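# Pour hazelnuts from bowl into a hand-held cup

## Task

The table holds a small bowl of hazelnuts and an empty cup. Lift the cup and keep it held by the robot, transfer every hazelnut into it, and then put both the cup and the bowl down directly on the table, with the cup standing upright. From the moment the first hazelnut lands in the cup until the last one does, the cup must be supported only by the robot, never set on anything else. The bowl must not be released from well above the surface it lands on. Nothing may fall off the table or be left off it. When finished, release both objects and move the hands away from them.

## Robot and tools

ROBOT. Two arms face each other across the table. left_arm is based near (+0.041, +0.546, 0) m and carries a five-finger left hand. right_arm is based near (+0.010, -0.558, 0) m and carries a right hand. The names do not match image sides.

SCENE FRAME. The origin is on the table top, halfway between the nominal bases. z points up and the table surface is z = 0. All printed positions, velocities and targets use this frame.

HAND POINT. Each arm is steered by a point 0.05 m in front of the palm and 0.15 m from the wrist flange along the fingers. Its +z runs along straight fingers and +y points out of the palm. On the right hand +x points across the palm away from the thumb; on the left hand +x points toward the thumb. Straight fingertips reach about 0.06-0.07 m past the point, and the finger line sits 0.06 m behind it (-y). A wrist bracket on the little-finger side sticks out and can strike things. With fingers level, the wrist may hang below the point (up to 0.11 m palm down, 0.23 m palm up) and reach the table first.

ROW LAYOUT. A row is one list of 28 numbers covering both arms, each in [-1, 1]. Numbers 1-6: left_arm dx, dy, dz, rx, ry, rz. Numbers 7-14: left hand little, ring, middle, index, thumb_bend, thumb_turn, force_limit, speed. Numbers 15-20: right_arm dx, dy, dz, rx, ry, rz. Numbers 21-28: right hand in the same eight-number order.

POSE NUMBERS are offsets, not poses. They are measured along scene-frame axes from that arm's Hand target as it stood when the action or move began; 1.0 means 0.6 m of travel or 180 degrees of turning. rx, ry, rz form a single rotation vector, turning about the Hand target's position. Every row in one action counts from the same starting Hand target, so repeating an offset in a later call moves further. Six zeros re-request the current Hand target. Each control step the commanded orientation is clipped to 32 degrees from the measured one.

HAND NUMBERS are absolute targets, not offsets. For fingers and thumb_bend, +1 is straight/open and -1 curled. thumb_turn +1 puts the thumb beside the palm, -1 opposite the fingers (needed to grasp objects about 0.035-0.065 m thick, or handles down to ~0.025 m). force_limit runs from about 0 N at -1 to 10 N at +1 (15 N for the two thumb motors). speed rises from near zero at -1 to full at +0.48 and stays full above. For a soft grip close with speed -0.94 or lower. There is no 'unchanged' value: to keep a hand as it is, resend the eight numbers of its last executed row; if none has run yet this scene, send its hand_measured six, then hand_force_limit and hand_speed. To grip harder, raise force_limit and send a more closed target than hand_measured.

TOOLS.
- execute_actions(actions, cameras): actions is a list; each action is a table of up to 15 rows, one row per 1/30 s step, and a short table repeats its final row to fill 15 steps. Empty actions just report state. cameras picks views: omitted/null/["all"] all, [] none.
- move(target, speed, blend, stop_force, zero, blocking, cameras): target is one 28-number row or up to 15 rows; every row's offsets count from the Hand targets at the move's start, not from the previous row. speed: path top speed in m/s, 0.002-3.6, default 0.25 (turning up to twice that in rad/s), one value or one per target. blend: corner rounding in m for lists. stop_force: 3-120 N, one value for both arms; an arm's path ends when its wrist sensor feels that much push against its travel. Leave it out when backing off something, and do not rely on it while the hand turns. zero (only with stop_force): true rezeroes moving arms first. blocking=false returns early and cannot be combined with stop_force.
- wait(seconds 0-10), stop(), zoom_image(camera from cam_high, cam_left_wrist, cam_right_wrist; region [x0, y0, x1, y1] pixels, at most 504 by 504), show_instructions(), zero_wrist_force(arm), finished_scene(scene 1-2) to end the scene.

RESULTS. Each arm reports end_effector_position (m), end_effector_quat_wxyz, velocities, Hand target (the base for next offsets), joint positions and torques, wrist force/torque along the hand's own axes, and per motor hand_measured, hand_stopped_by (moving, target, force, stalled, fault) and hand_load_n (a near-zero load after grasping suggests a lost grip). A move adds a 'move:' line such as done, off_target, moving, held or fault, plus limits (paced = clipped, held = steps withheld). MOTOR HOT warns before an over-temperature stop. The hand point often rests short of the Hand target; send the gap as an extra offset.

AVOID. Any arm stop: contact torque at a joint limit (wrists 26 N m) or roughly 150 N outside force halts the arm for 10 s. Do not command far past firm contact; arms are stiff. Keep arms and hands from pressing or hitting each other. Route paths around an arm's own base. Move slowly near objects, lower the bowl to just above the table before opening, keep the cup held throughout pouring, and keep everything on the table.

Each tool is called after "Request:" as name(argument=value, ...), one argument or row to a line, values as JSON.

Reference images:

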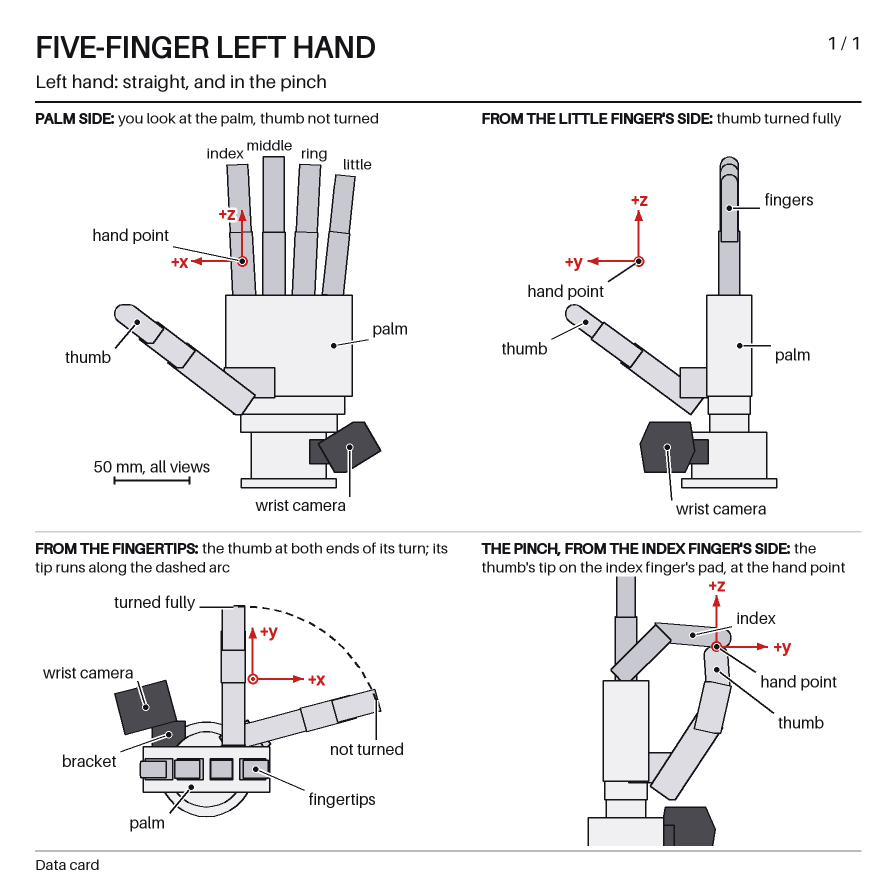

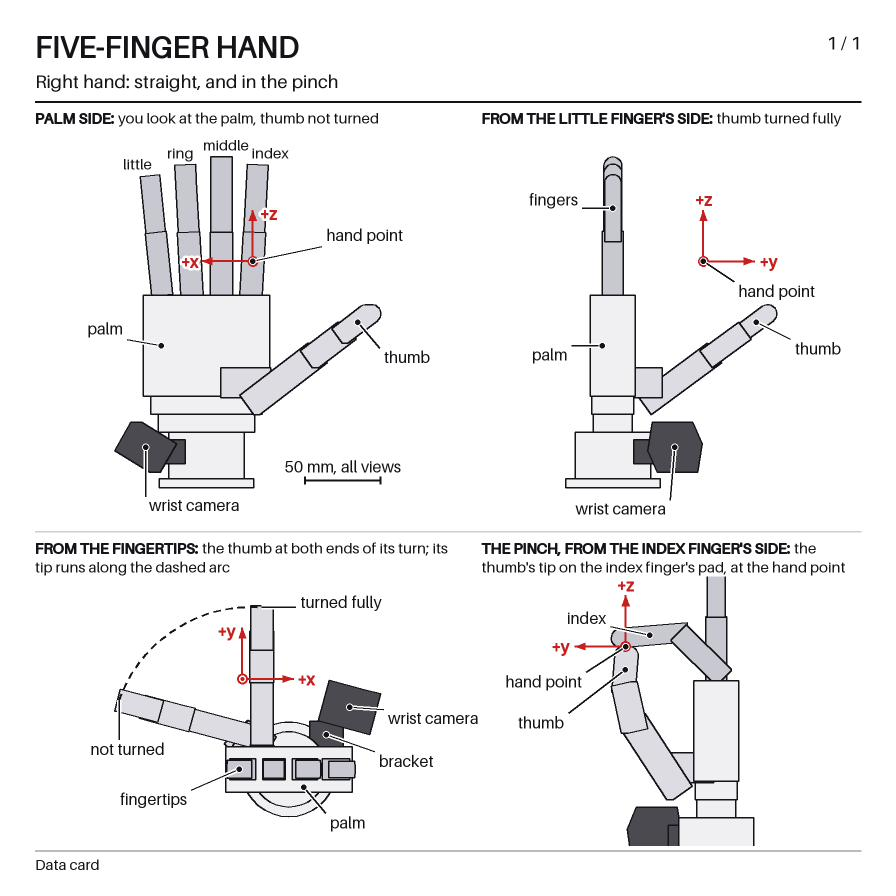

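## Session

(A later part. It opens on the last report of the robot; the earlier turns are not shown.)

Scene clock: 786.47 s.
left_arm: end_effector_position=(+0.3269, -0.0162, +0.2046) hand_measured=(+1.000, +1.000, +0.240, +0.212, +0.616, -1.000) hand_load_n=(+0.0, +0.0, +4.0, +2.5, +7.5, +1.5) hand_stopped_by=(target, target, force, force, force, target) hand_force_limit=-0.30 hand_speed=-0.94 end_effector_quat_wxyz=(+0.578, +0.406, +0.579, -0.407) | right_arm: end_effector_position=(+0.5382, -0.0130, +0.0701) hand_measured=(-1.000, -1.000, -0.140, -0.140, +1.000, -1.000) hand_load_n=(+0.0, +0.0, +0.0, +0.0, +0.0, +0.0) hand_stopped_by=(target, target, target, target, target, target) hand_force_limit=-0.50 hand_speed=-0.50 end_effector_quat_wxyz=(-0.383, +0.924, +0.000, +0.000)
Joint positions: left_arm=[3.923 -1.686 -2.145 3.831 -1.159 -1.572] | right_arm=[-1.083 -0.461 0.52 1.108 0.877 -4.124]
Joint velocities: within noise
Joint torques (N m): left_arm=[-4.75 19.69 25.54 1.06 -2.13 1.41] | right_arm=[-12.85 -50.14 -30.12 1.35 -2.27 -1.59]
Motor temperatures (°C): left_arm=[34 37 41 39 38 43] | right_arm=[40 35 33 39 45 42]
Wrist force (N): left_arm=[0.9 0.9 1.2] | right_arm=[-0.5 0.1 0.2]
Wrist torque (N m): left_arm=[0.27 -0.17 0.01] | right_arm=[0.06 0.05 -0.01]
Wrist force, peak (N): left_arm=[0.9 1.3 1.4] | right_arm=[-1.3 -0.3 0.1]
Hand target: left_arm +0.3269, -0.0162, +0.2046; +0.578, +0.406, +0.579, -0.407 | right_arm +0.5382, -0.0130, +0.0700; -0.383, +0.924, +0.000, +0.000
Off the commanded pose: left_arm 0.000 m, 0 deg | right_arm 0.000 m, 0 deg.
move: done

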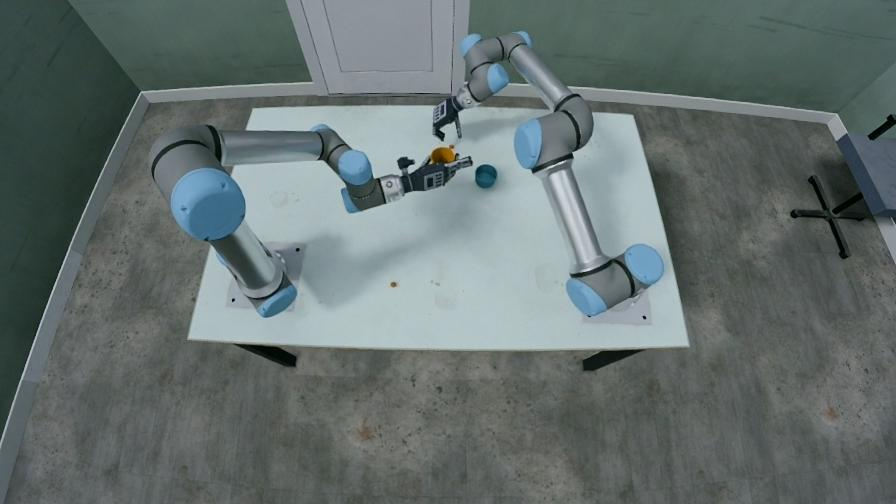

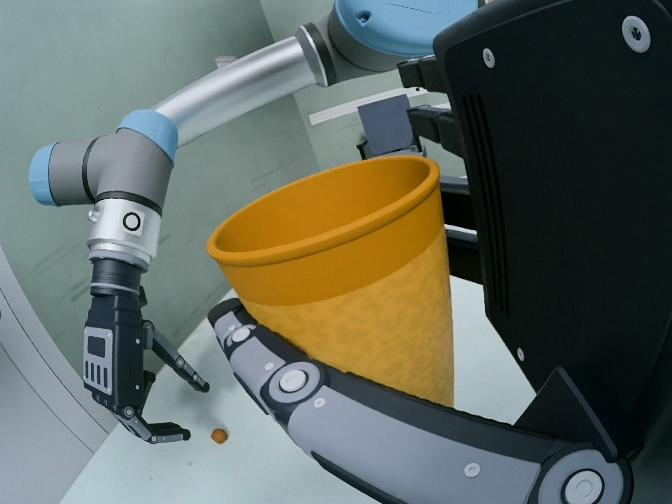

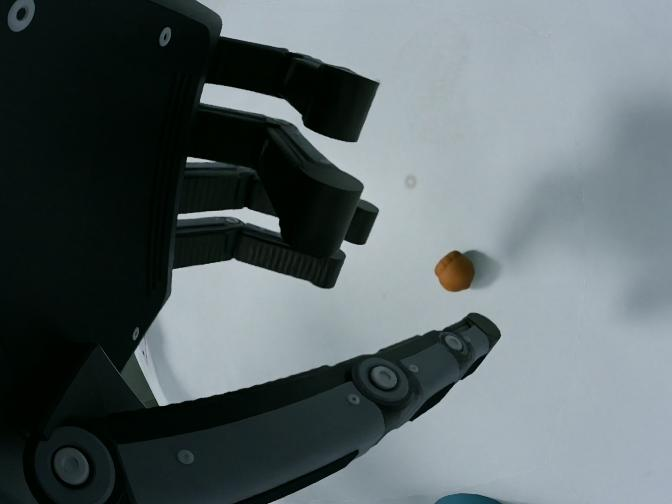

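Request:
move(
  target=[0,0,0,0,0,0,1,1,-0.6,-0.6,-0.7,-1,-0.3,-0.94,-0.001,-0.004,-0.0805,0,0,0,-1,-1,-0.14,-0.14,1,-1,-0.5,-0.5],
  speed=0.05,
  stop_force=3,
)

Request:
move(
  target=[0,0,0,0,0,0,1,1,-0.6,-0.6,-0.7,-1,-0.3,-0.94,0,0,0,0,0,0,-1,-1,-0.24,-0.24,0.6,-1,-0.75,-0.94],
  cameras=[],
)

Request:
move(
  target=[0,0,0,0,0,0,1,1,-0.6,-0.6,-0.7,-1,-0.3,-0.94,0,0,-0.014,0,0,0,-1,-1,-0.24,-0.24,0.6,-1,-0.75,-0.94],
  speed=0.015,
  stop_force=3,
)

Request:
move(
  target=[0,0,0,0,0,0,1,1,-0.6,-0.6,-0.7,-1,-0.3,-0.94,0,0,0,0,0,0,-1,-1,-0.45,-0.45,0.2,-1,-0.5,-0.94],
)

Scene clock: 797.50 s.
left_arm: end_effector_position=(+0.3269, -0.0162, +0.2046) hand_measured=(+1.000, +1.000, +0.240, +0.212, +0.616, -1.000) hand_load_n=(+0.0, +0.0, +4.0, +2.5, +7.5, +1.5) hand_stopped_by=(target, target, force, force, force, target) hand_force_limit=-0.30 hand_speed=-0.94 end_effector_quat_wxyz=(+0.578, +0.406, +0.579, -0.407) | right_arm: end_effector_position=(+0.5376, -0.0154, +0.0217) hand_measured=(-1.000, -1.000, -0.140, -0.140, +1.000, -1.000) hand_load_n=(+0.0, +0.0, +0.0, +0.0, +0.0, +0.0) hand_stopped_by=(target, target, target, target, target, target) hand_force_limit=-0.50 hand_speed=-0.50 end_effector_quat_wxyz=(-0.383, +0.924, +0.000, +0.000)
Joint positions: left_arm=[3.923 -1.686 -2.145 3.831 -1.159 -1.572] | right_arm=[-1.085 -0.445 0.613 1.002 0.876 -4.128]
Joint velocities: within noise
Joint torques (N m): left_arm=[-5.26 19.13 25.44 0.89 -1.95 1.38] | right_arm=[-12.57 -50.16 -7.72 0.75 -2.2 1.38]
Motor temperatures (°C): left_arm=[33 37 41 39 38 43] | right_arm=[40 35 33 39 45 42]
Wrist force (N): left_arm=[0.9 1.0 1.5] | right_arm=[-0.1 0.0 0.1]
Wrist torque (N m): left_arm=[0.28 -0.18 0.02] | right_arm=[0.07 -0.01 0.00]
Wrist force, peak (N): left_arm=[0.8 1.3 1.4] | right_arm=[-0.8 0.4 0.2]
Hand target: left_arm +0.3269, -0.0162, +0.2046; +0.578, +0.406, +0.579, -0.407 | right_arm +0.5376, -0.0154, +0.0217; -0.383, +0.924, +0.000, +0.000
Off the commanded pose: left_arm 0.000 m, 0 deg | right_arm 0.000 m, 0 deg.
move: done

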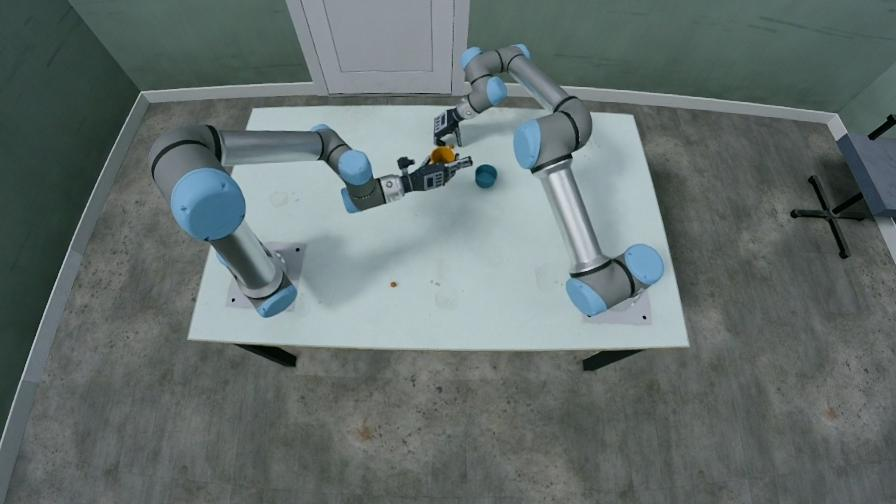

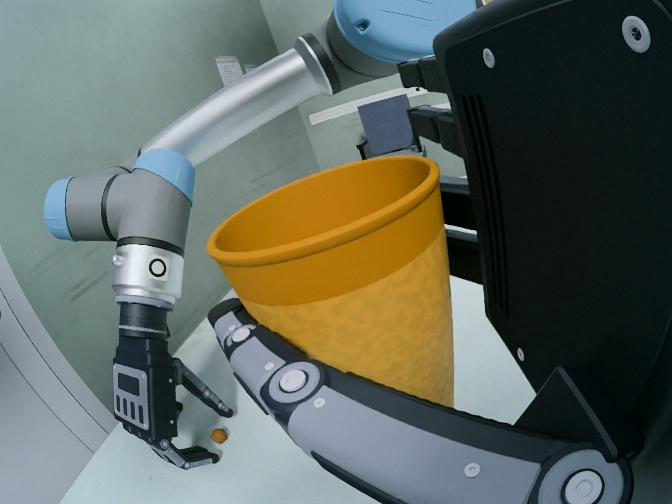

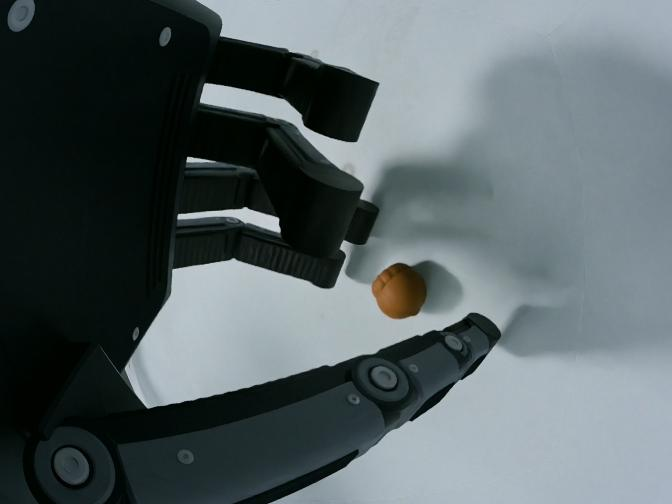

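Scene clock: 802.30 s.
left_arm: end_effector_position=(+0.3269, -0.0162, +0.2046) hand_measured=(+1.000, +1.000, +0.240, +0.212, +0.616, -1.000) hand_load_n=(+0.0, +0.0, +4.0, +2.0, +7.5, +1.5) hand_stopped_by=(target, target, force, force, force, target) hand_force_limit=-0.30 hand_speed=-0.94 end_effector_quat_wxyz=(+0.578, +0.406, +0.579, -0.407) | right_arm: end_effector_position=(+0.5376, -0.0154, +0.0217) hand_measured=(-1.000, -1.000, -0.240, -0.240, +0.600, -1.000) hand_load_n=(+0.0, +0.5, +0.0, +0.0, +0.0, +0.0) hand_stopped_by=(target, target, target, target, target, target) hand_force_limit=-0.75 hand_speed=-0.94 end_effector_quat_wxyz=(-0.383, +0.924, +0.000, +0.000)
Joint positions: left_arm=[3.923 -1.686 -2.145 3.831 -1.159 -1.572] | right_arm=[-1.085 -0.445 0.613 1.002 0.876 -4.128]
Joint velocities: within noise
Joint torques (N m): left_arm=[-5.05 19.22 25.37 0.91 -1.96 1.48] | right_arm=[-12.2 -51.51 -9.57 1.22 -2.1 1.35]
Motor temperatures (°C): left_arm=[33 37 41 39 38 43] | right_arm=[40 35 33 39 44 42]
Wrist force (N): left_arm=[0.6 0.9 1.0] | right_arm=[-0.4 -0.1 0.2]
Wrist torque (N m): left_arm=[0.29 -0.13 0.00] | right_arm=[0.03 0.02 -0.01]
Wrist force, peak (N): left_arm=[1.0 1.1 1.4] | right_arm=[-0.7 -0.3 -0.1]
Hand target: left_arm +0.3269, -0.0162, +0.2046; +0.578, +0.406, +0.579, -0.407 | right_arm +0.5376, -0.0154, +0.0217; -0.383, +0.924, +0.000, +0.000
Off the commanded pose: left_arm 0.000 m, 0 deg | right_arm 0.000 m, 0 deg.
move: done
No camera images: "cameras" was empty.

Scene clock: 804.00 s.
left_arm: end_effector_position=(+0.3269, -0.0162, +0.2046) hand_measured=(+1.000, +1.000, +0.240, +0.212, +0.616, -1.000) hand_load_n=(+0.0, +0.0, +4.0, +2.0, +7.5, +1.5) hand_stopped_by=(target, target, force, force, force, target) hand_force_limit=-0.30 hand_speed=-0.94 end_effector_quat_wxyz=(+0.578, +0.406, +0.579, -0.407) | right_arm: end_effector_position=(+0.5376, -0.0154, +0.0159) hand_measured=(-1.000, -1.000, -0.240, -0.240, +0.600, -1.000) hand_load_n=(+0.0, +0.0, -1.5, +0.0, +0.0, +0.0) hand_stopped_by=(target, target, target, target, target, target) hand_force_limit=-0.75 hand_speed=-0.94 end_effector_quat_wxyz=(-0.383, +0.924, +0.000, +0.000)
Joint positions: left_arm=[3.923 -1.686 -2.145 3.831 -1.159 -1.572] | right_arm=[-1.085 -0.441 0.62 0.991 0.876 -4.128]
Joint velocities: within noise
Joint torques (N m): left_arm=[-4.93 18.96 25.33 0.96 -2.03 1.54] | right_arm=[-13.02 -72.86 -31.78 3.46 -0.59 0.11]
Motor temperatures (°C): left_arm=[33 37 41 39 38 43] | right_arm=[40 35 33 39 44 42]
Wrist force (N): left_arm=[0.9 1.1 1.2] | right_arm=[-0.8 -1.7 -0.7]
Wrist torque (N m): left_arm=[0.31 -0.17 0.01] | right_arm=[0.02 0.03 -0.04]
Wrist force, peak (N): left_arm=[0.8 1.1 1.5] | right_arm=[-0.3 -10.9 -3.7]
Hand target: left_arm +0.3269, -0.0162, +0.2046; +0.578, +0.406, +0.579, -0.407 | right_arm +0.5376, -0.0154, +0.0159; -0.383, +0.924, +0.000, +0.000 (not the last commanded pose)
Off the commanded pose: left_arm 0.000 m, 0 deg | right_arm 0.003 m, 0 deg.
move: contact (right_arm)

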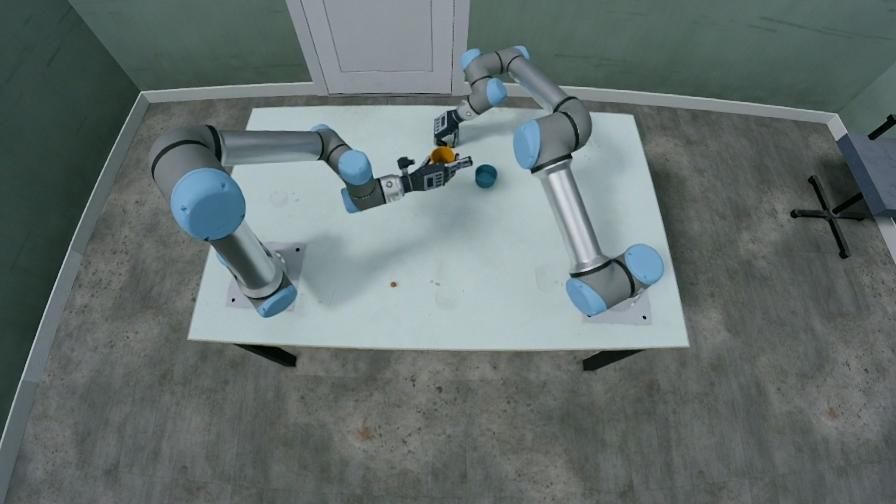

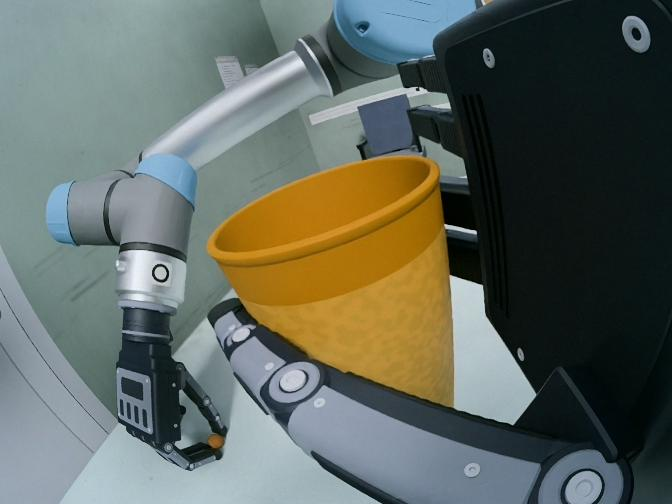

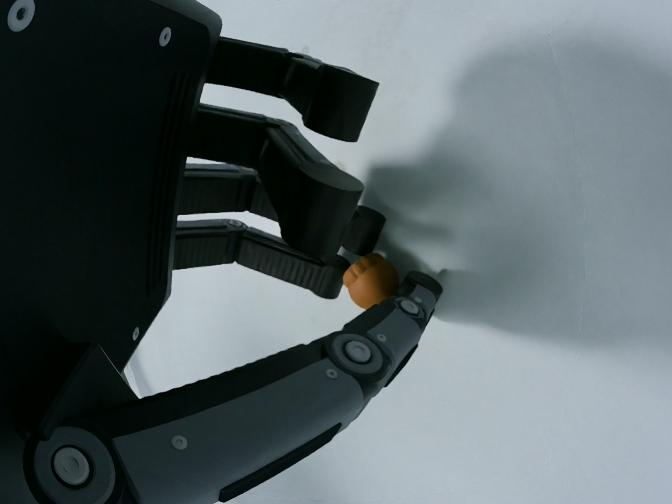

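Scene clock: 804.63 s.
left_arm: end_effector_position=(+0.3269, -0.0162, +0.2046) hand_measured=(+1.000, +1.000, +0.240, +0.212, +0.616, -1.000) hand_load_n=(+0.0, +0.0, +4.0, +2.5, +7.5, +1.5) hand_stopped_by=(target, target, force, force, force, target) hand_force_limit=-0.30 hand_speed=-0.94 end_effector_quat_wxyz=(+0.578, +0.406, +0.579, -0.407) | right_arm: end_effector_position=(+0.5376, -0.0154, +0.0159) hand_measured=(-1.000, -1.000, -0.272, -0.300, +0.586, -1.000) hand_load_n=(+0.0, +0.0, +1.0, +3.5, +7.0, +0.0) hand_stopped_by=(target, target, force, force, force, target) hand_force_limit=-0.50 hand_speed=-0.94 end_effector_quat_wxyz=(-0.383, +0.924, +0.000, +0.000)
Joint positions: left_arm=[3.923 -1.686 -2.145 3.831 -1.159 -1.572] | right_arm=[-1.085 -0.441 0.62 0.991 0.876 -4.128]
Joint velocities: within noise
Joint torques (N m): left_arm=[-4.68 18.98 25.52 0.84 -1.95 1.52] | right_arm=[-12.45 -73 -31.96 3.12 -2.03 0.07]
Motor temperatures (°C): left_arm=[33 37 41 39 38 43] | right_arm=[40 35 33 39 44 42]
Wrist force (N): left_arm=[0.8 1.2 1.3] | right_arm=[-0.3 0.2 0.4]
Wrist torque (N m): left_arm=[0.32 -0.15 0.00] | right_arm=[0.07 0.00 0.00]
Wrist force, peak (N): left_arm=[0.9 1.1 1.4] | right_arm=[-0.8 -1.8 -1.1]
Hand target: left_arm +0.3269, -0.0162, +0.2046; +0.578, +0.406, +0.579, -0.407 | right_arm +0.5376, -0.0154, +0.0159; -0.383, +0.924, +0.000, +0.000
Off the commanded pose: left_arm 0.000 m, 0 deg | right_arm 0.000 m, 0 deg.
move: done

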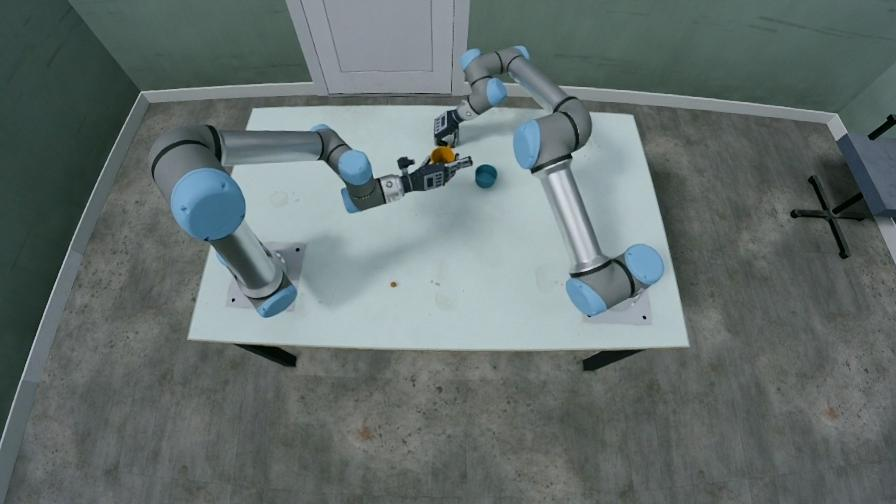

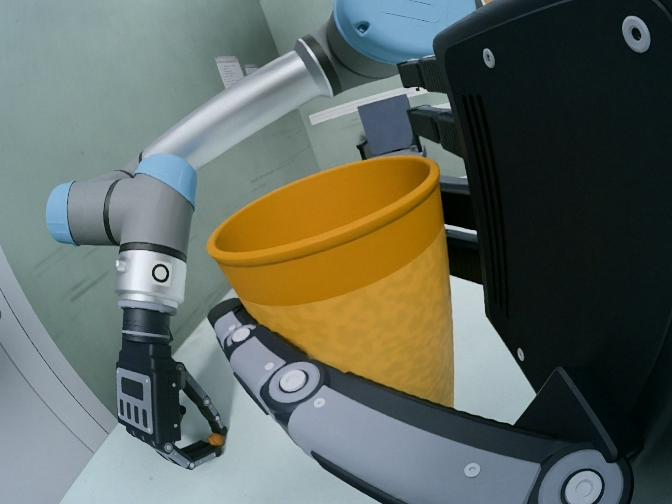

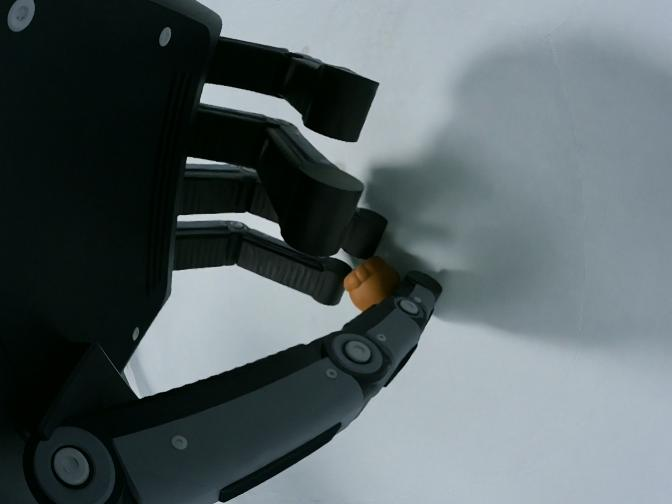

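Request:
move(
  target=[
    [0,0,0,0,0,0,1,1,-0.6,-0.6,-0.7,-1,-0.3,-0.94,0,0,0.08,0,0,0,-1,-1,-0.45,-0.45,0.2,-1,-0.5,-0.94],
    [0,0,0,0,0,0,1,1,-0.6,-0.6,-0.7,-1,-0.3,-0.94,-0.1,-0.05,0.57,0,0,0,-1,-1,-0.45,-0.45,0.2,-1,-0.5,-0.94],
    [0,0,0,0,0,0,1,1,-0.6,-0.6,-0.7,-1,-0.3,-0.94,-0.406,0.038,0.57,0,0,0,-1,-1,-0.45,-0.45,0.2,-1,-0.5,-0.94],
    [0,0,0,0,0,0,1,1,-0.6,-0.6,-0.7,-1,-0.3,-0.94,-0.406,0.038,0.485,0,0,0,-1,-1,-0.45,-0.45,0.2,-1,-0.5,-0.94],
  ],
  speed=[0.05,0.12,0.12,0.06],
  cameras=[],
)

Request:
zoom_image(
  camera="cam_high",
  region=[370, 80, 510, 200],
)

Request:
execute_actions(
  actions=[],
)

Request:
zoom_image(
  camera="cam_high",
  region=[370, 80, 510, 200],
)

Scene clock: 820.67 s.
left_arm: end_effector_position=(+0.3269, -0.0162, +0.2046) hand_measured=(+1.000, +1.000, +0.240, +0.212, +0.616, -1.000) hand_load_n=(+0.0, +0.0, +4.0, +2.0, +7.5, +1.5) hand_stopped_by=(target, target, force, force, force, target) hand_force_limit=-0.30 hand_speed=-0.94 end_effector_quat_wxyz=(+0.578, +0.406, +0.579, -0.407) | right_arm: end_effector_position=(+0.2939, +0.0074, +0.3070) hand_measured=(-1.000, -1.000, -0.272, -0.300, +0.586, -1.000) hand_load_n=(+0.0, +0.0, +1.0, +3.5, +7.0, +0.0) hand_stopped_by=(target, target, force, force, force, target) hand_force_limit=-0.50 hand_speed=-0.94 end_effector_quat_wxyz=(-0.383, +0.924, +0.000, +0.000)
Joint positions: left_arm=[3.923 -1.686 -2.145 3.831 -1.159 -1.572] | right_arm=[-0.835 -1.049 0.924 1.13 0.993 -3.852]
Joint velocities: within noise
Joint torques (N m): left_arm=[-4.23 19.24 25.22 0.85 -1.82 1.53] | right_arm=[-9.37 -55.83 -8.43 0 -2.08 1.78]
Motor temperatures (°C): left_arm=[33 37 41 39 38 43] | right_arm=[40 35 33 39 44 42]
Wrist force (N): left_arm=[0.9 0.8 1.2] | right_arm=[-0.7 -0.3 -0.2]
Wrist torque (N m): left_arm=[0.26 -0.17 0.02] | right_arm=[0.02 0.07 -0.05]
Wrist force, peak (N): left_arm=[0.9 1.1 1.5] | right_arm=[-1.0 -0.7 0.0]
Hand target: left_arm +0.3269, -0.0162, +0.2046; +0.578, +0.406, +0.579, -0.407 | right_arm +0.2940, +0.0074, +0.3069; -0.383, +0.924, +0.000, +0.000
Off the commanded pose: left_arm 0.000 m, 0 deg | right_arm 0.000 m, 0 deg.
elbow stopped short (right arm): the move would have taken joint 3 (elbow) straighter than the controller allows.
move: done
No camera images: "cameras" was empty.

Scaled by 3.600 from the camera's 896x504 image, which has a finer 1280x720 frame.

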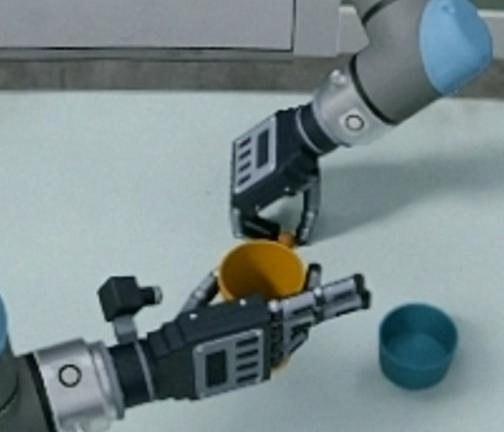

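Scene clock: 820.67 s.
left_arm: end_effector_position=(+0.3269, -0.0162, +0.2046) hand_measured=(+1.000, +1.000, +0.240, +0.212, +0.616, -1.000) hand_load_n=(+0.0, +0.0, +4.0, +2.0, +7.5, +1.5) hand_stopped_by=(target, target, force, force, force, target) hand_force_limit=-0.30 hand_speed=-0.94 end_effector_quat_wxyz=(+0.578, +0.406, +0.579, -0.407) | right_arm: end_effector_position=(+0.2939, +0.0074, +0.3070) hand_measured=(-1.000, -1.000, -0.272, -0.300, +0.586, -1.000) hand_load_n=(+0.0, +0.0, +1.0, +3.5, +7.0, +0.0) hand_stopped_by=(target, target, force, force, force, target) hand_force_limit=-0.50 hand_speed=-0.94 end_effector_quat_wxyz=(-0.383, +0.924, +0.000, +0.000)
Joint positions: left_arm=[3.923 -1.686 -2.145 3.831 -1.159 -1.572] | right_arm=[-0.835 -1.049 0.924 1.13 0.993 -3.852]
Joint velocities: within noise
Joint torques (N m): left_arm=[-4.23 19.24 25.22 0.85 -1.82 1.53] | right_arm=[-9.37 -55.83 -8.43 0 -2.08 1.78]
Motor temperatures (°C): left_arm=[33 37 41 39 38 43] | right_arm=[40 35 33 39 44 42]
Wrist force (N): left_arm=[0.9 0.8 1.2] | right_arm=[-0.7 -0.3 -0.2]
Wrist torque (N m): left_arm=[0.26 -0.17 0.02] | right_arm=[0.02 0.07 -0.05]
Wrist force, peak (N): left_arm=[0.9 0.8 1.2] | right_arm=[-0.7 -0.3 -0.2]
Hand target: left_arm +0.3269, -0.0162, +0.2046; +0.578, +0.406, +0.579, -0.407 | right_arm +0.2940, +0.0074, +0.3069; -0.383, +0.924, +0.000, +0.000
Off the commanded pose: left_arm 0.000 m, 0 deg | right_arm 0.000 m, 0 deg.

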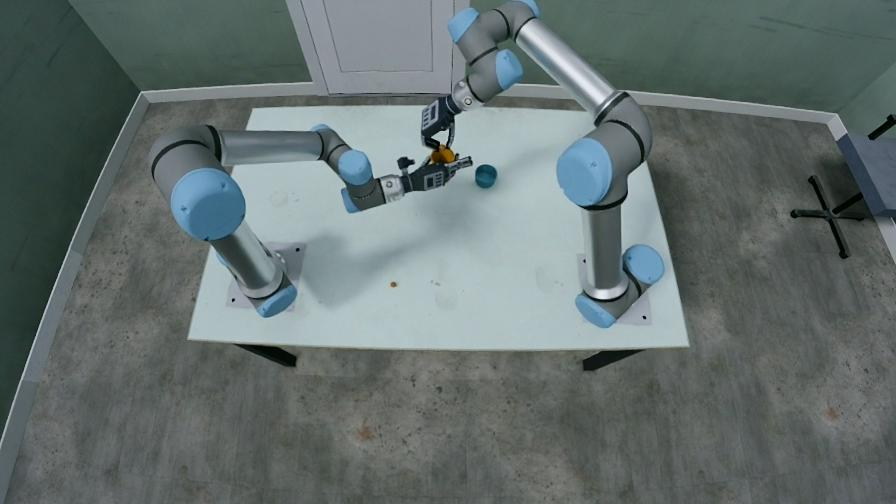

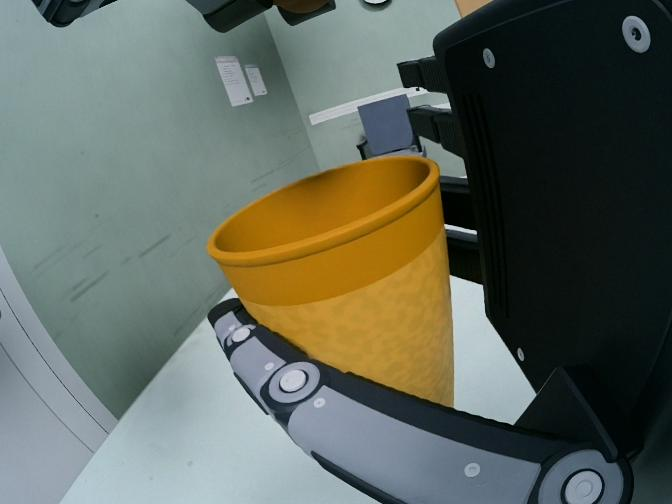

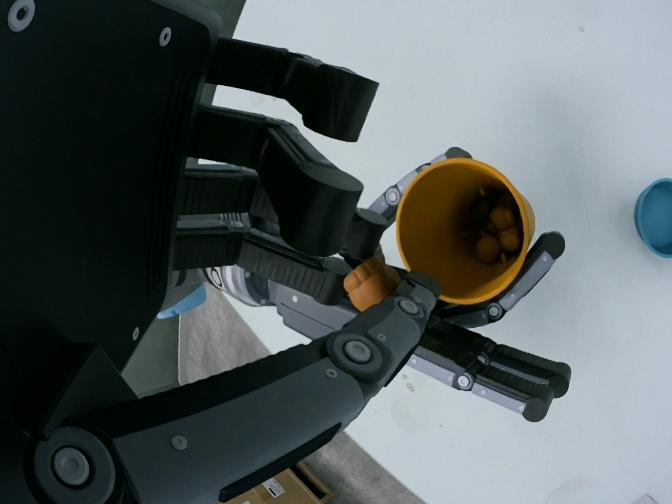

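Scaled by 3.600 from the camera's 896x504 image, which has a finer 1280x720 frame.

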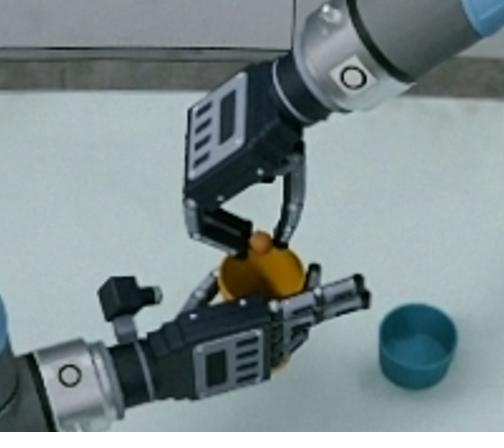

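Request:
move(
  target=[0,0,0,0,0,0,1,1,-0.6,-0.6,-0.7,-1,-0.3,-0.94,0,0.0,0,0,0,0,-1,-1,-0.14,-0.14,1,-1,-0.5,-0.5],
  cameras=[],
)

Request:
move(
  target=[
    [0,0,0,0,0,0,1,1,-0.6,-0.6,-0.7,-1,-0.3,-0.94,0,0,0.1,0,0,0,-1,-1,-0.14,-0.14,1,-1,-0.5,-0.5],
    [0,0,0,0,0,0,1,1,-0.6,-0.6,-0.7,-1,-0.3,-0.94,-0.05,-0.25,0.08,0,0,0,-1,-1,-0.14,-0.14,1,-1,-0.5,-0.5],
    [0,0,0,0,0,0,1,1,-0.6,-0.6,-0.7,-1,-0.3,-0.94,-0.4,-0.25,-0.1,0,0,0,-1,-1,-0.14,-0.14,1,-1,-0.5,-0.5],
  ],
  speed=0.13,
  blend=0.03,
)

Request:
move(
  target=[0,0,0,0,0,0,1,1,-0.6,-0.6,-0.7,-1,-0.3,-0.94,-0.1,0.49,-0.1,0,0,0,-1,-1,-0.14,-0.14,1,-1,-0.5,-0.5],
  speed=0.13,
)

Request:
zoom_image(
  camera="cam_high",
  region=[350, 220, 470, 310],
)

Scene clock: 829.07 s.
left_arm: end_effector_position=(+0.3269, -0.0162, +0.2046) hand_measured=(+1.000, +1.000, +0.240, +0.212, +0.616, -1.000) hand_load_n=(+0.5, +0.0, +4.0, +2.0, +7.5, +1.5) hand_stopped_by=(target, target, force, force, force, target) hand_force_limit=-0.30 hand_speed=-0.94 end_effector_quat_wxyz=(+0.578, +0.406, +0.579, -0.407) | right_arm: end_effector_position=(+0.2940, +0.0074, +0.3069) hand_measured=(-1.000, -1.000, -0.140, -0.140, +1.000, -1.000) hand_load_n=(+0.0, +0.0, +0.0, +0.0, +0.0, +0.0) hand_stopped_by=(target, target, target, target, target, target) hand_force_limit=-0.50 hand_speed=-0.50 end_effector_quat_wxyz=(-0.383, +0.924, +0.000, +0.000)
Joint positions: left_arm=[3.923 -1.686 -2.145 3.831 -1.159 -1.572] | right_arm=[-0.835 -1.049 0.924 1.129 0.993 -3.852]
Joint velocities: within noise
Joint torques (N m): left_arm=[-3.94 19.53 25.36 0.93 -1.75 1.55] | right_arm=[-13.18 -55.65 -7.77 0.38 -1.95 1.74]
Motor temperatures (°C): left_arm=[33 37 41 39 38 43] | right_arm=[40 35 33 39 44 42]
Wrist force (N): left_arm=[0.8 0.9 1.3] | right_arm=[-0.5 -0.2 -0.1]
Wrist torque (N m): left_arm=[0.27 -0.15 0.01] | right_arm=[0.02 0.04 -0.04]
Wrist force, peak (N): left_arm=[0.9 1.2 1.5] | right_arm=[-0.9 -0.4 0.0]
Hand target: left_arm +0.3269, -0.0162, +0.2046; +0.578, +0.406, +0.579, -0.407 | right_arm +0.2940, +0.0074, +0.3069; -0.383, +0.924, +0.000, +0.000
Off the commanded pose: left_arm 0.000 m, 0 deg | right_arm 0.000 m, 0 deg.
move: done
No camera images: "cameras" was empty.

Scene clock: 833.17 s.
left_arm: end_effector_position=(+0.3269, -0.0162, +0.2046) hand_measured=(+1.000, +1.000, +0.240, +0.212, +0.616, -1.000) hand_load_n=(+0.0, +0.0, +4.0, +2.5, +7.5, +1.5) hand_stopped_by=(target, target, force, force, force, target) hand_force_limit=-0.30 hand_speed=-0.94 end_effector_quat_wxyz=(+0.578, +0.406, +0.579, -0.407) | right_arm: end_effector_position=(+0.0541, -0.1426, +0.2470) hand_measured=(-1.000, -1.000, -0.140, -0.140, +1.000, -1.000) hand_load_n=(+0.0, +0.5, +0.0, +0.0, +0.0, +0.0) hand_stopped_by=(target, target, target, target, target, target) hand_force_limit=-0.50 hand_speed=-0.50 end_effector_quat_wxyz=(-0.383, +0.924, +0.000, +0.000)
Joint positions: left_arm=[3.923 -1.686 -2.145 3.831 -1.159 -1.572] | right_arm=[-0.687 -1.687 1.837 0.782 1.077 -3.711]
Joint velocities: within noise
Joint torques (N m): left_arm=[-3.76 18.63 25.25 0.8 -1.75 1.61] | right_arm=[7.18 -27.33 -7.48 0.42 0.5 1.76]
Motor temperatures (°C): left_arm=[33 37 41 39 38 43] | right_arm=[40 35 33 39 44 42]
Wrist force (N): left_arm=[0.7 0.9 1.2] | right_arm=[-0.1 -0.3 -0.3]
Wrist torque (N m): left_arm=[0.28 -0.14 0.01] | right_arm=[0.05 0.01 -0.01]
Wrist force, peak (N): left_arm=[0.7 1.2 1.5] | right_arm=[-0.5 -1.0 -0.2]
Hand target: left_arm +0.3269, -0.0162, +0.2046; +0.578, +0.406, +0.579, -0.407 | right_arm +0.0540, -0.1426, +0.2469; -0.383, +0.924, +0.000, +0.000
Off the commanded pose: left_arm 0.000 m, 0 deg | right_arm 0.000 m, 0 deg.
move: done

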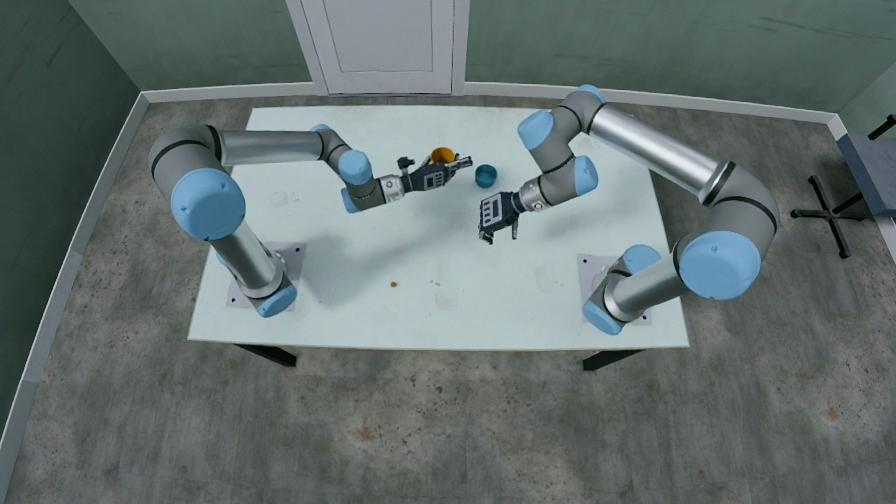

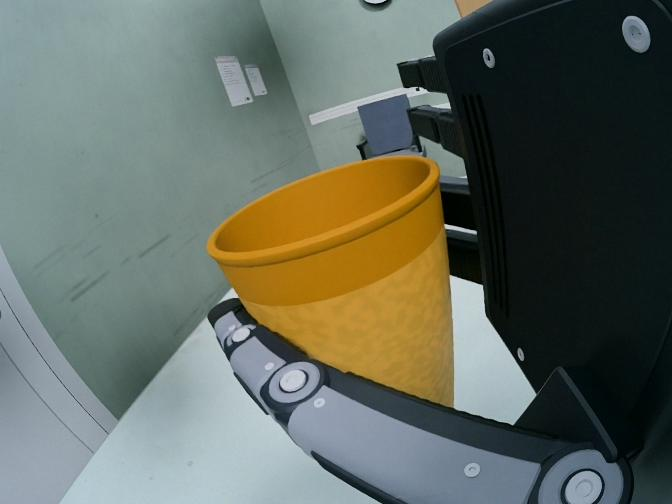

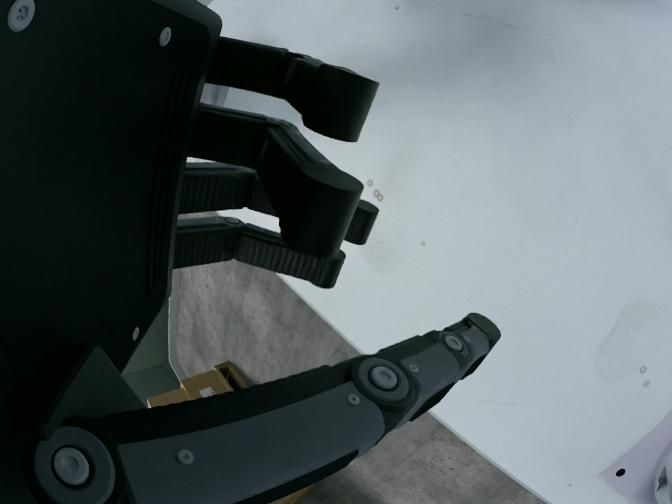

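Scene clock: 836.23 s.
left_arm: end_effector_position=(+0.3269, -0.0162, +0.2046) hand_measured=(+1.000, +1.000, +0.240, +0.212, +0.616, -1.000) hand_load_n=(+0.0, +0.0, +3.5, +2.0, +7.5, +1.5) hand_stopped_by=(target, target, force, force, force, target) hand_force_limit=-0.30 hand_speed=-0.94 end_effector_quat_wxyz=(+0.578, +0.406, +0.579, -0.407) | right_arm: end_effector_position=(-0.0060, +0.1513, +0.1869) hand_measured=(-1.000, -1.000, -0.140, -0.140, +1.000, -1.000) hand_load_n=(+0.0, +0.0, +0.0, +0.0, +0.0, +0.0) hand_stopped_by=(target, target, target, target, target, target) hand_force_limit=-0.50 hand_speed=-0.50 end_effector_quat_wxyz=(-0.383, +0.924, +0.000, +0.000)
Joint positions: left_arm=[3.923 -1.686 -2.145 3.831 -1.159 -1.572] | right_arm=[-0.211 -0.968 1.062 0.708 1.389 -3.327]
Joint velocities: within noise
Joint torques (N m): left_arm=[-3.33 19.37 25.69 0.93 -1.71 1.47] | right_arm=[8.81 -38.78 -33.13 2.8 0.97 1.72]
Motor temperatures (°C): left_arm=[33 37 41 39 38 43] | right_arm=[40 35 33 39 44 42]
Wrist force (N): left_arm=[0.8 0.9 1.3] | right_arm=[-0.3 -0.2 0.0]
Wrist torque (N m): left_arm=[0.27 -0.16 0.01] | right_arm=[0.04 0.03 -0.01]
Wrist force, peak (N): left_arm=[0.7 1.2 1.6] | right_arm=[-0.6 -0.5 0.8]
Hand target: left_arm +0.3269, -0.0162, +0.2046; +0.578, +0.406, +0.579, -0.407 | right_arm -0.0060, +0.1514, +0.1869; -0.383, +0.924, +0.000, +0.000
Off the commanded pose: left_arm 0.000 m, 0 deg | right_arm 0.000 m, 0 deg.
move: done

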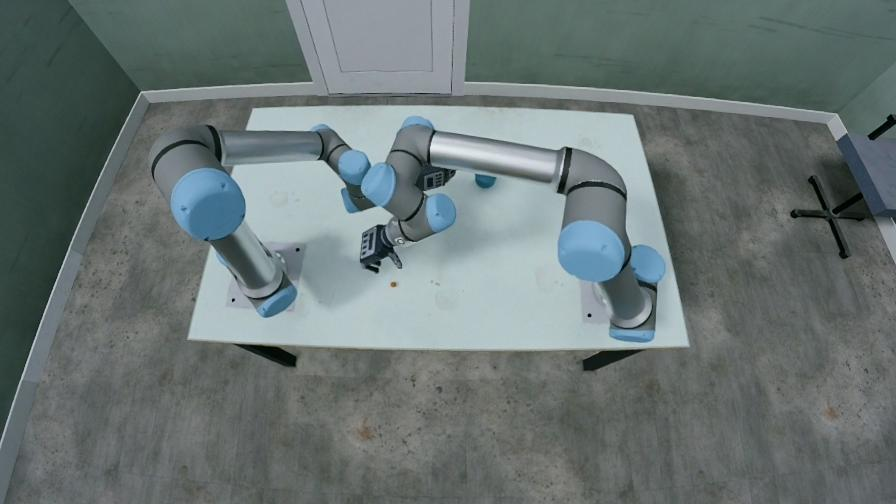

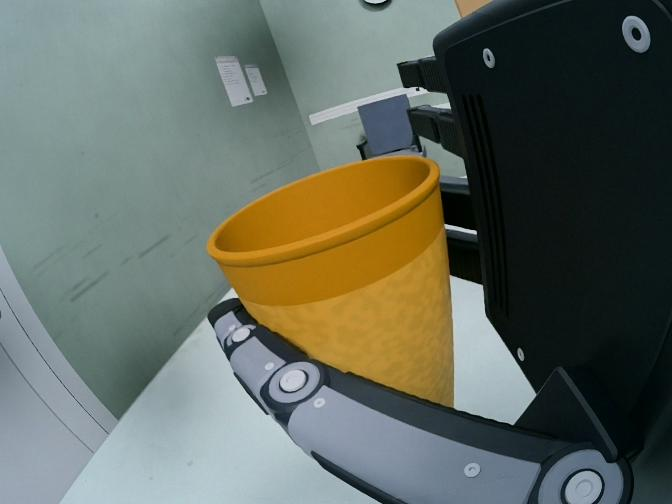

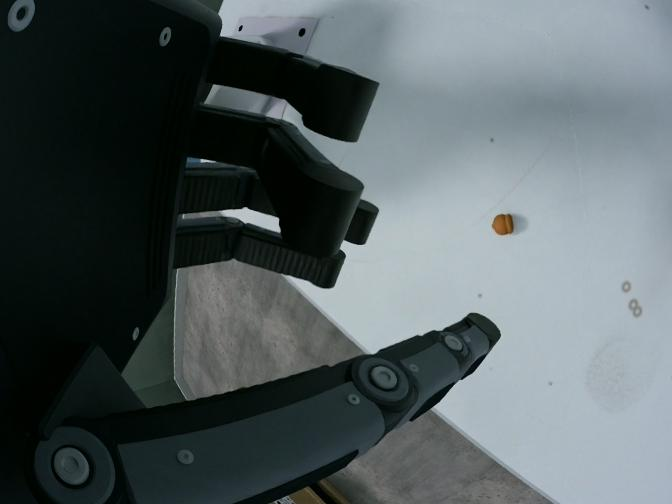

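Scaled by 4.200 from the camera's 896x504 image, which has a finer 1280x720 frame.

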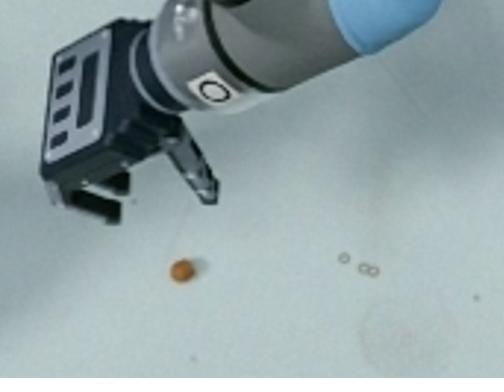

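Request:
move(
  target=[0,0,0,0,0,0,1,1,-0.6,-0.6,-0.7,-1,-0.3,-0.94,0,0,-0.195,0,0,0,-1,-1,-0.14,-0.14,1,-1,-0.5,-0.5],
  speed=0.1,
)

Scene clock: 840.73 s.
left_arm: end_effector_position=(+0.3269, -0.0162, +0.2046) hand_measured=(+1.000, +1.000, +0.240, +0.212, +0.616, -1.000) hand_load_n=(+0.0, +0.0, +4.0, +2.5, +7.5, +1.5) hand_stopped_by=(target, target, force, force, force, target) hand_force_limit=-0.30 hand_speed=-0.94 end_effector_quat_wxyz=(+0.578, +0.406, +0.579, -0.407) | right_arm: end_effector_position=(-0.0060, +0.1514, +0.0701) hand_measured=(-1.000, -1.000, -0.140, -0.140, +1.000, -1.000) hand_load_n=(+0.0, +0.0, +0.0, +0.0, +0.0, +0.5) hand_stopped_by=(target, target, target, target, target, target) hand_force_limit=-0.50 hand_speed=-0.50 end_effector_quat_wxyz=(-0.383, +0.924, +0.000, +0.000)
Joint positions: left_arm=[3.923 -1.686 -2.145 3.831 -1.159 -1.572] | right_arm=[-0.211 -0.901 1.257 0.446 1.389 -3.327]
Joint velocities: within noise
Joint torques (N m): left_arm=[-3.26 18.23 25.4 0.93 -1.63 1.59] | right_arm=[-4.11 -36.95 -6.87 -0.4 -1.56 1.86]
Motor temperatures (°C): left_arm=[33 37 41 39 38 43] | right_arm=[40 35 33 39 44 42]
Wrist force (N): left_arm=[0.7 1.0 1.1] | right_arm=[-0.3 -0.1 0.2]
Wrist torque (N m): left_arm=[0.28 -0.15 0.01] | right_arm=[0.02 0.02 -0.02]
Wrist force, peak (N): left_arm=[1.0 1.3 1.3] | right_arm=[0.0 -0.7 -0.5]
Hand target: left_arm +0.3269, -0.0162, +0.2046; +0.578, +0.406, +0.579, -0.407 | right_arm -0.0060, +0.1514, +0.0699; -0.383, +0.924, +0.000, +0.000
Off the commanded pose: left_arm 0.000 m, 0 deg | right_arm 0.000 m, 0 deg.
move: done

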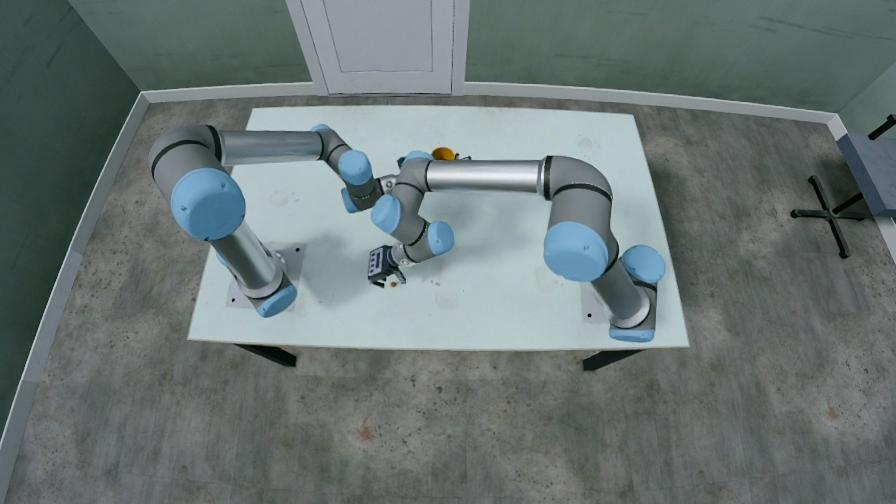

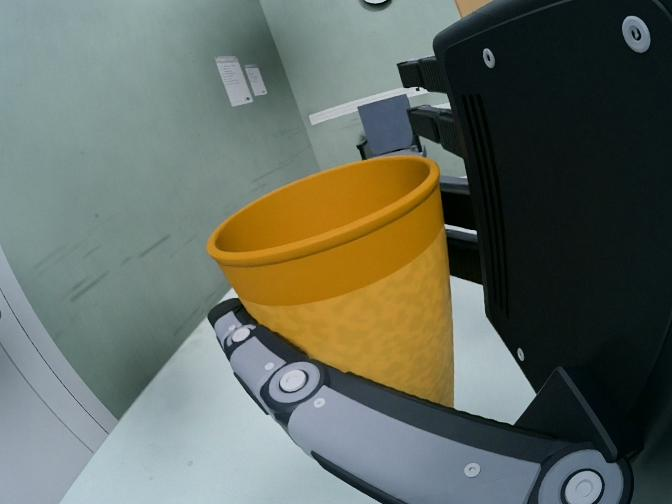

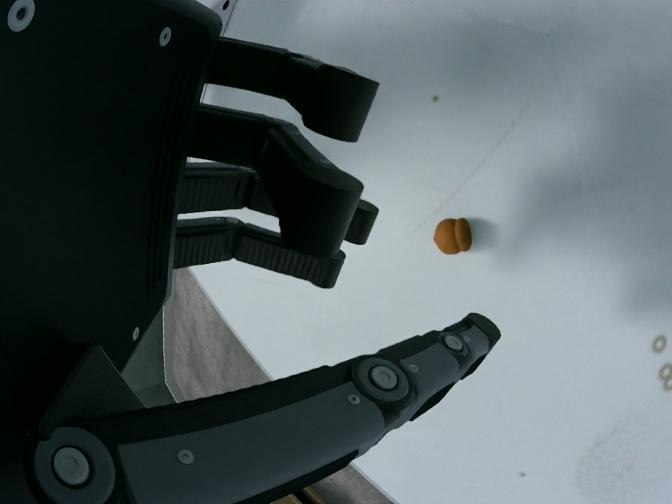

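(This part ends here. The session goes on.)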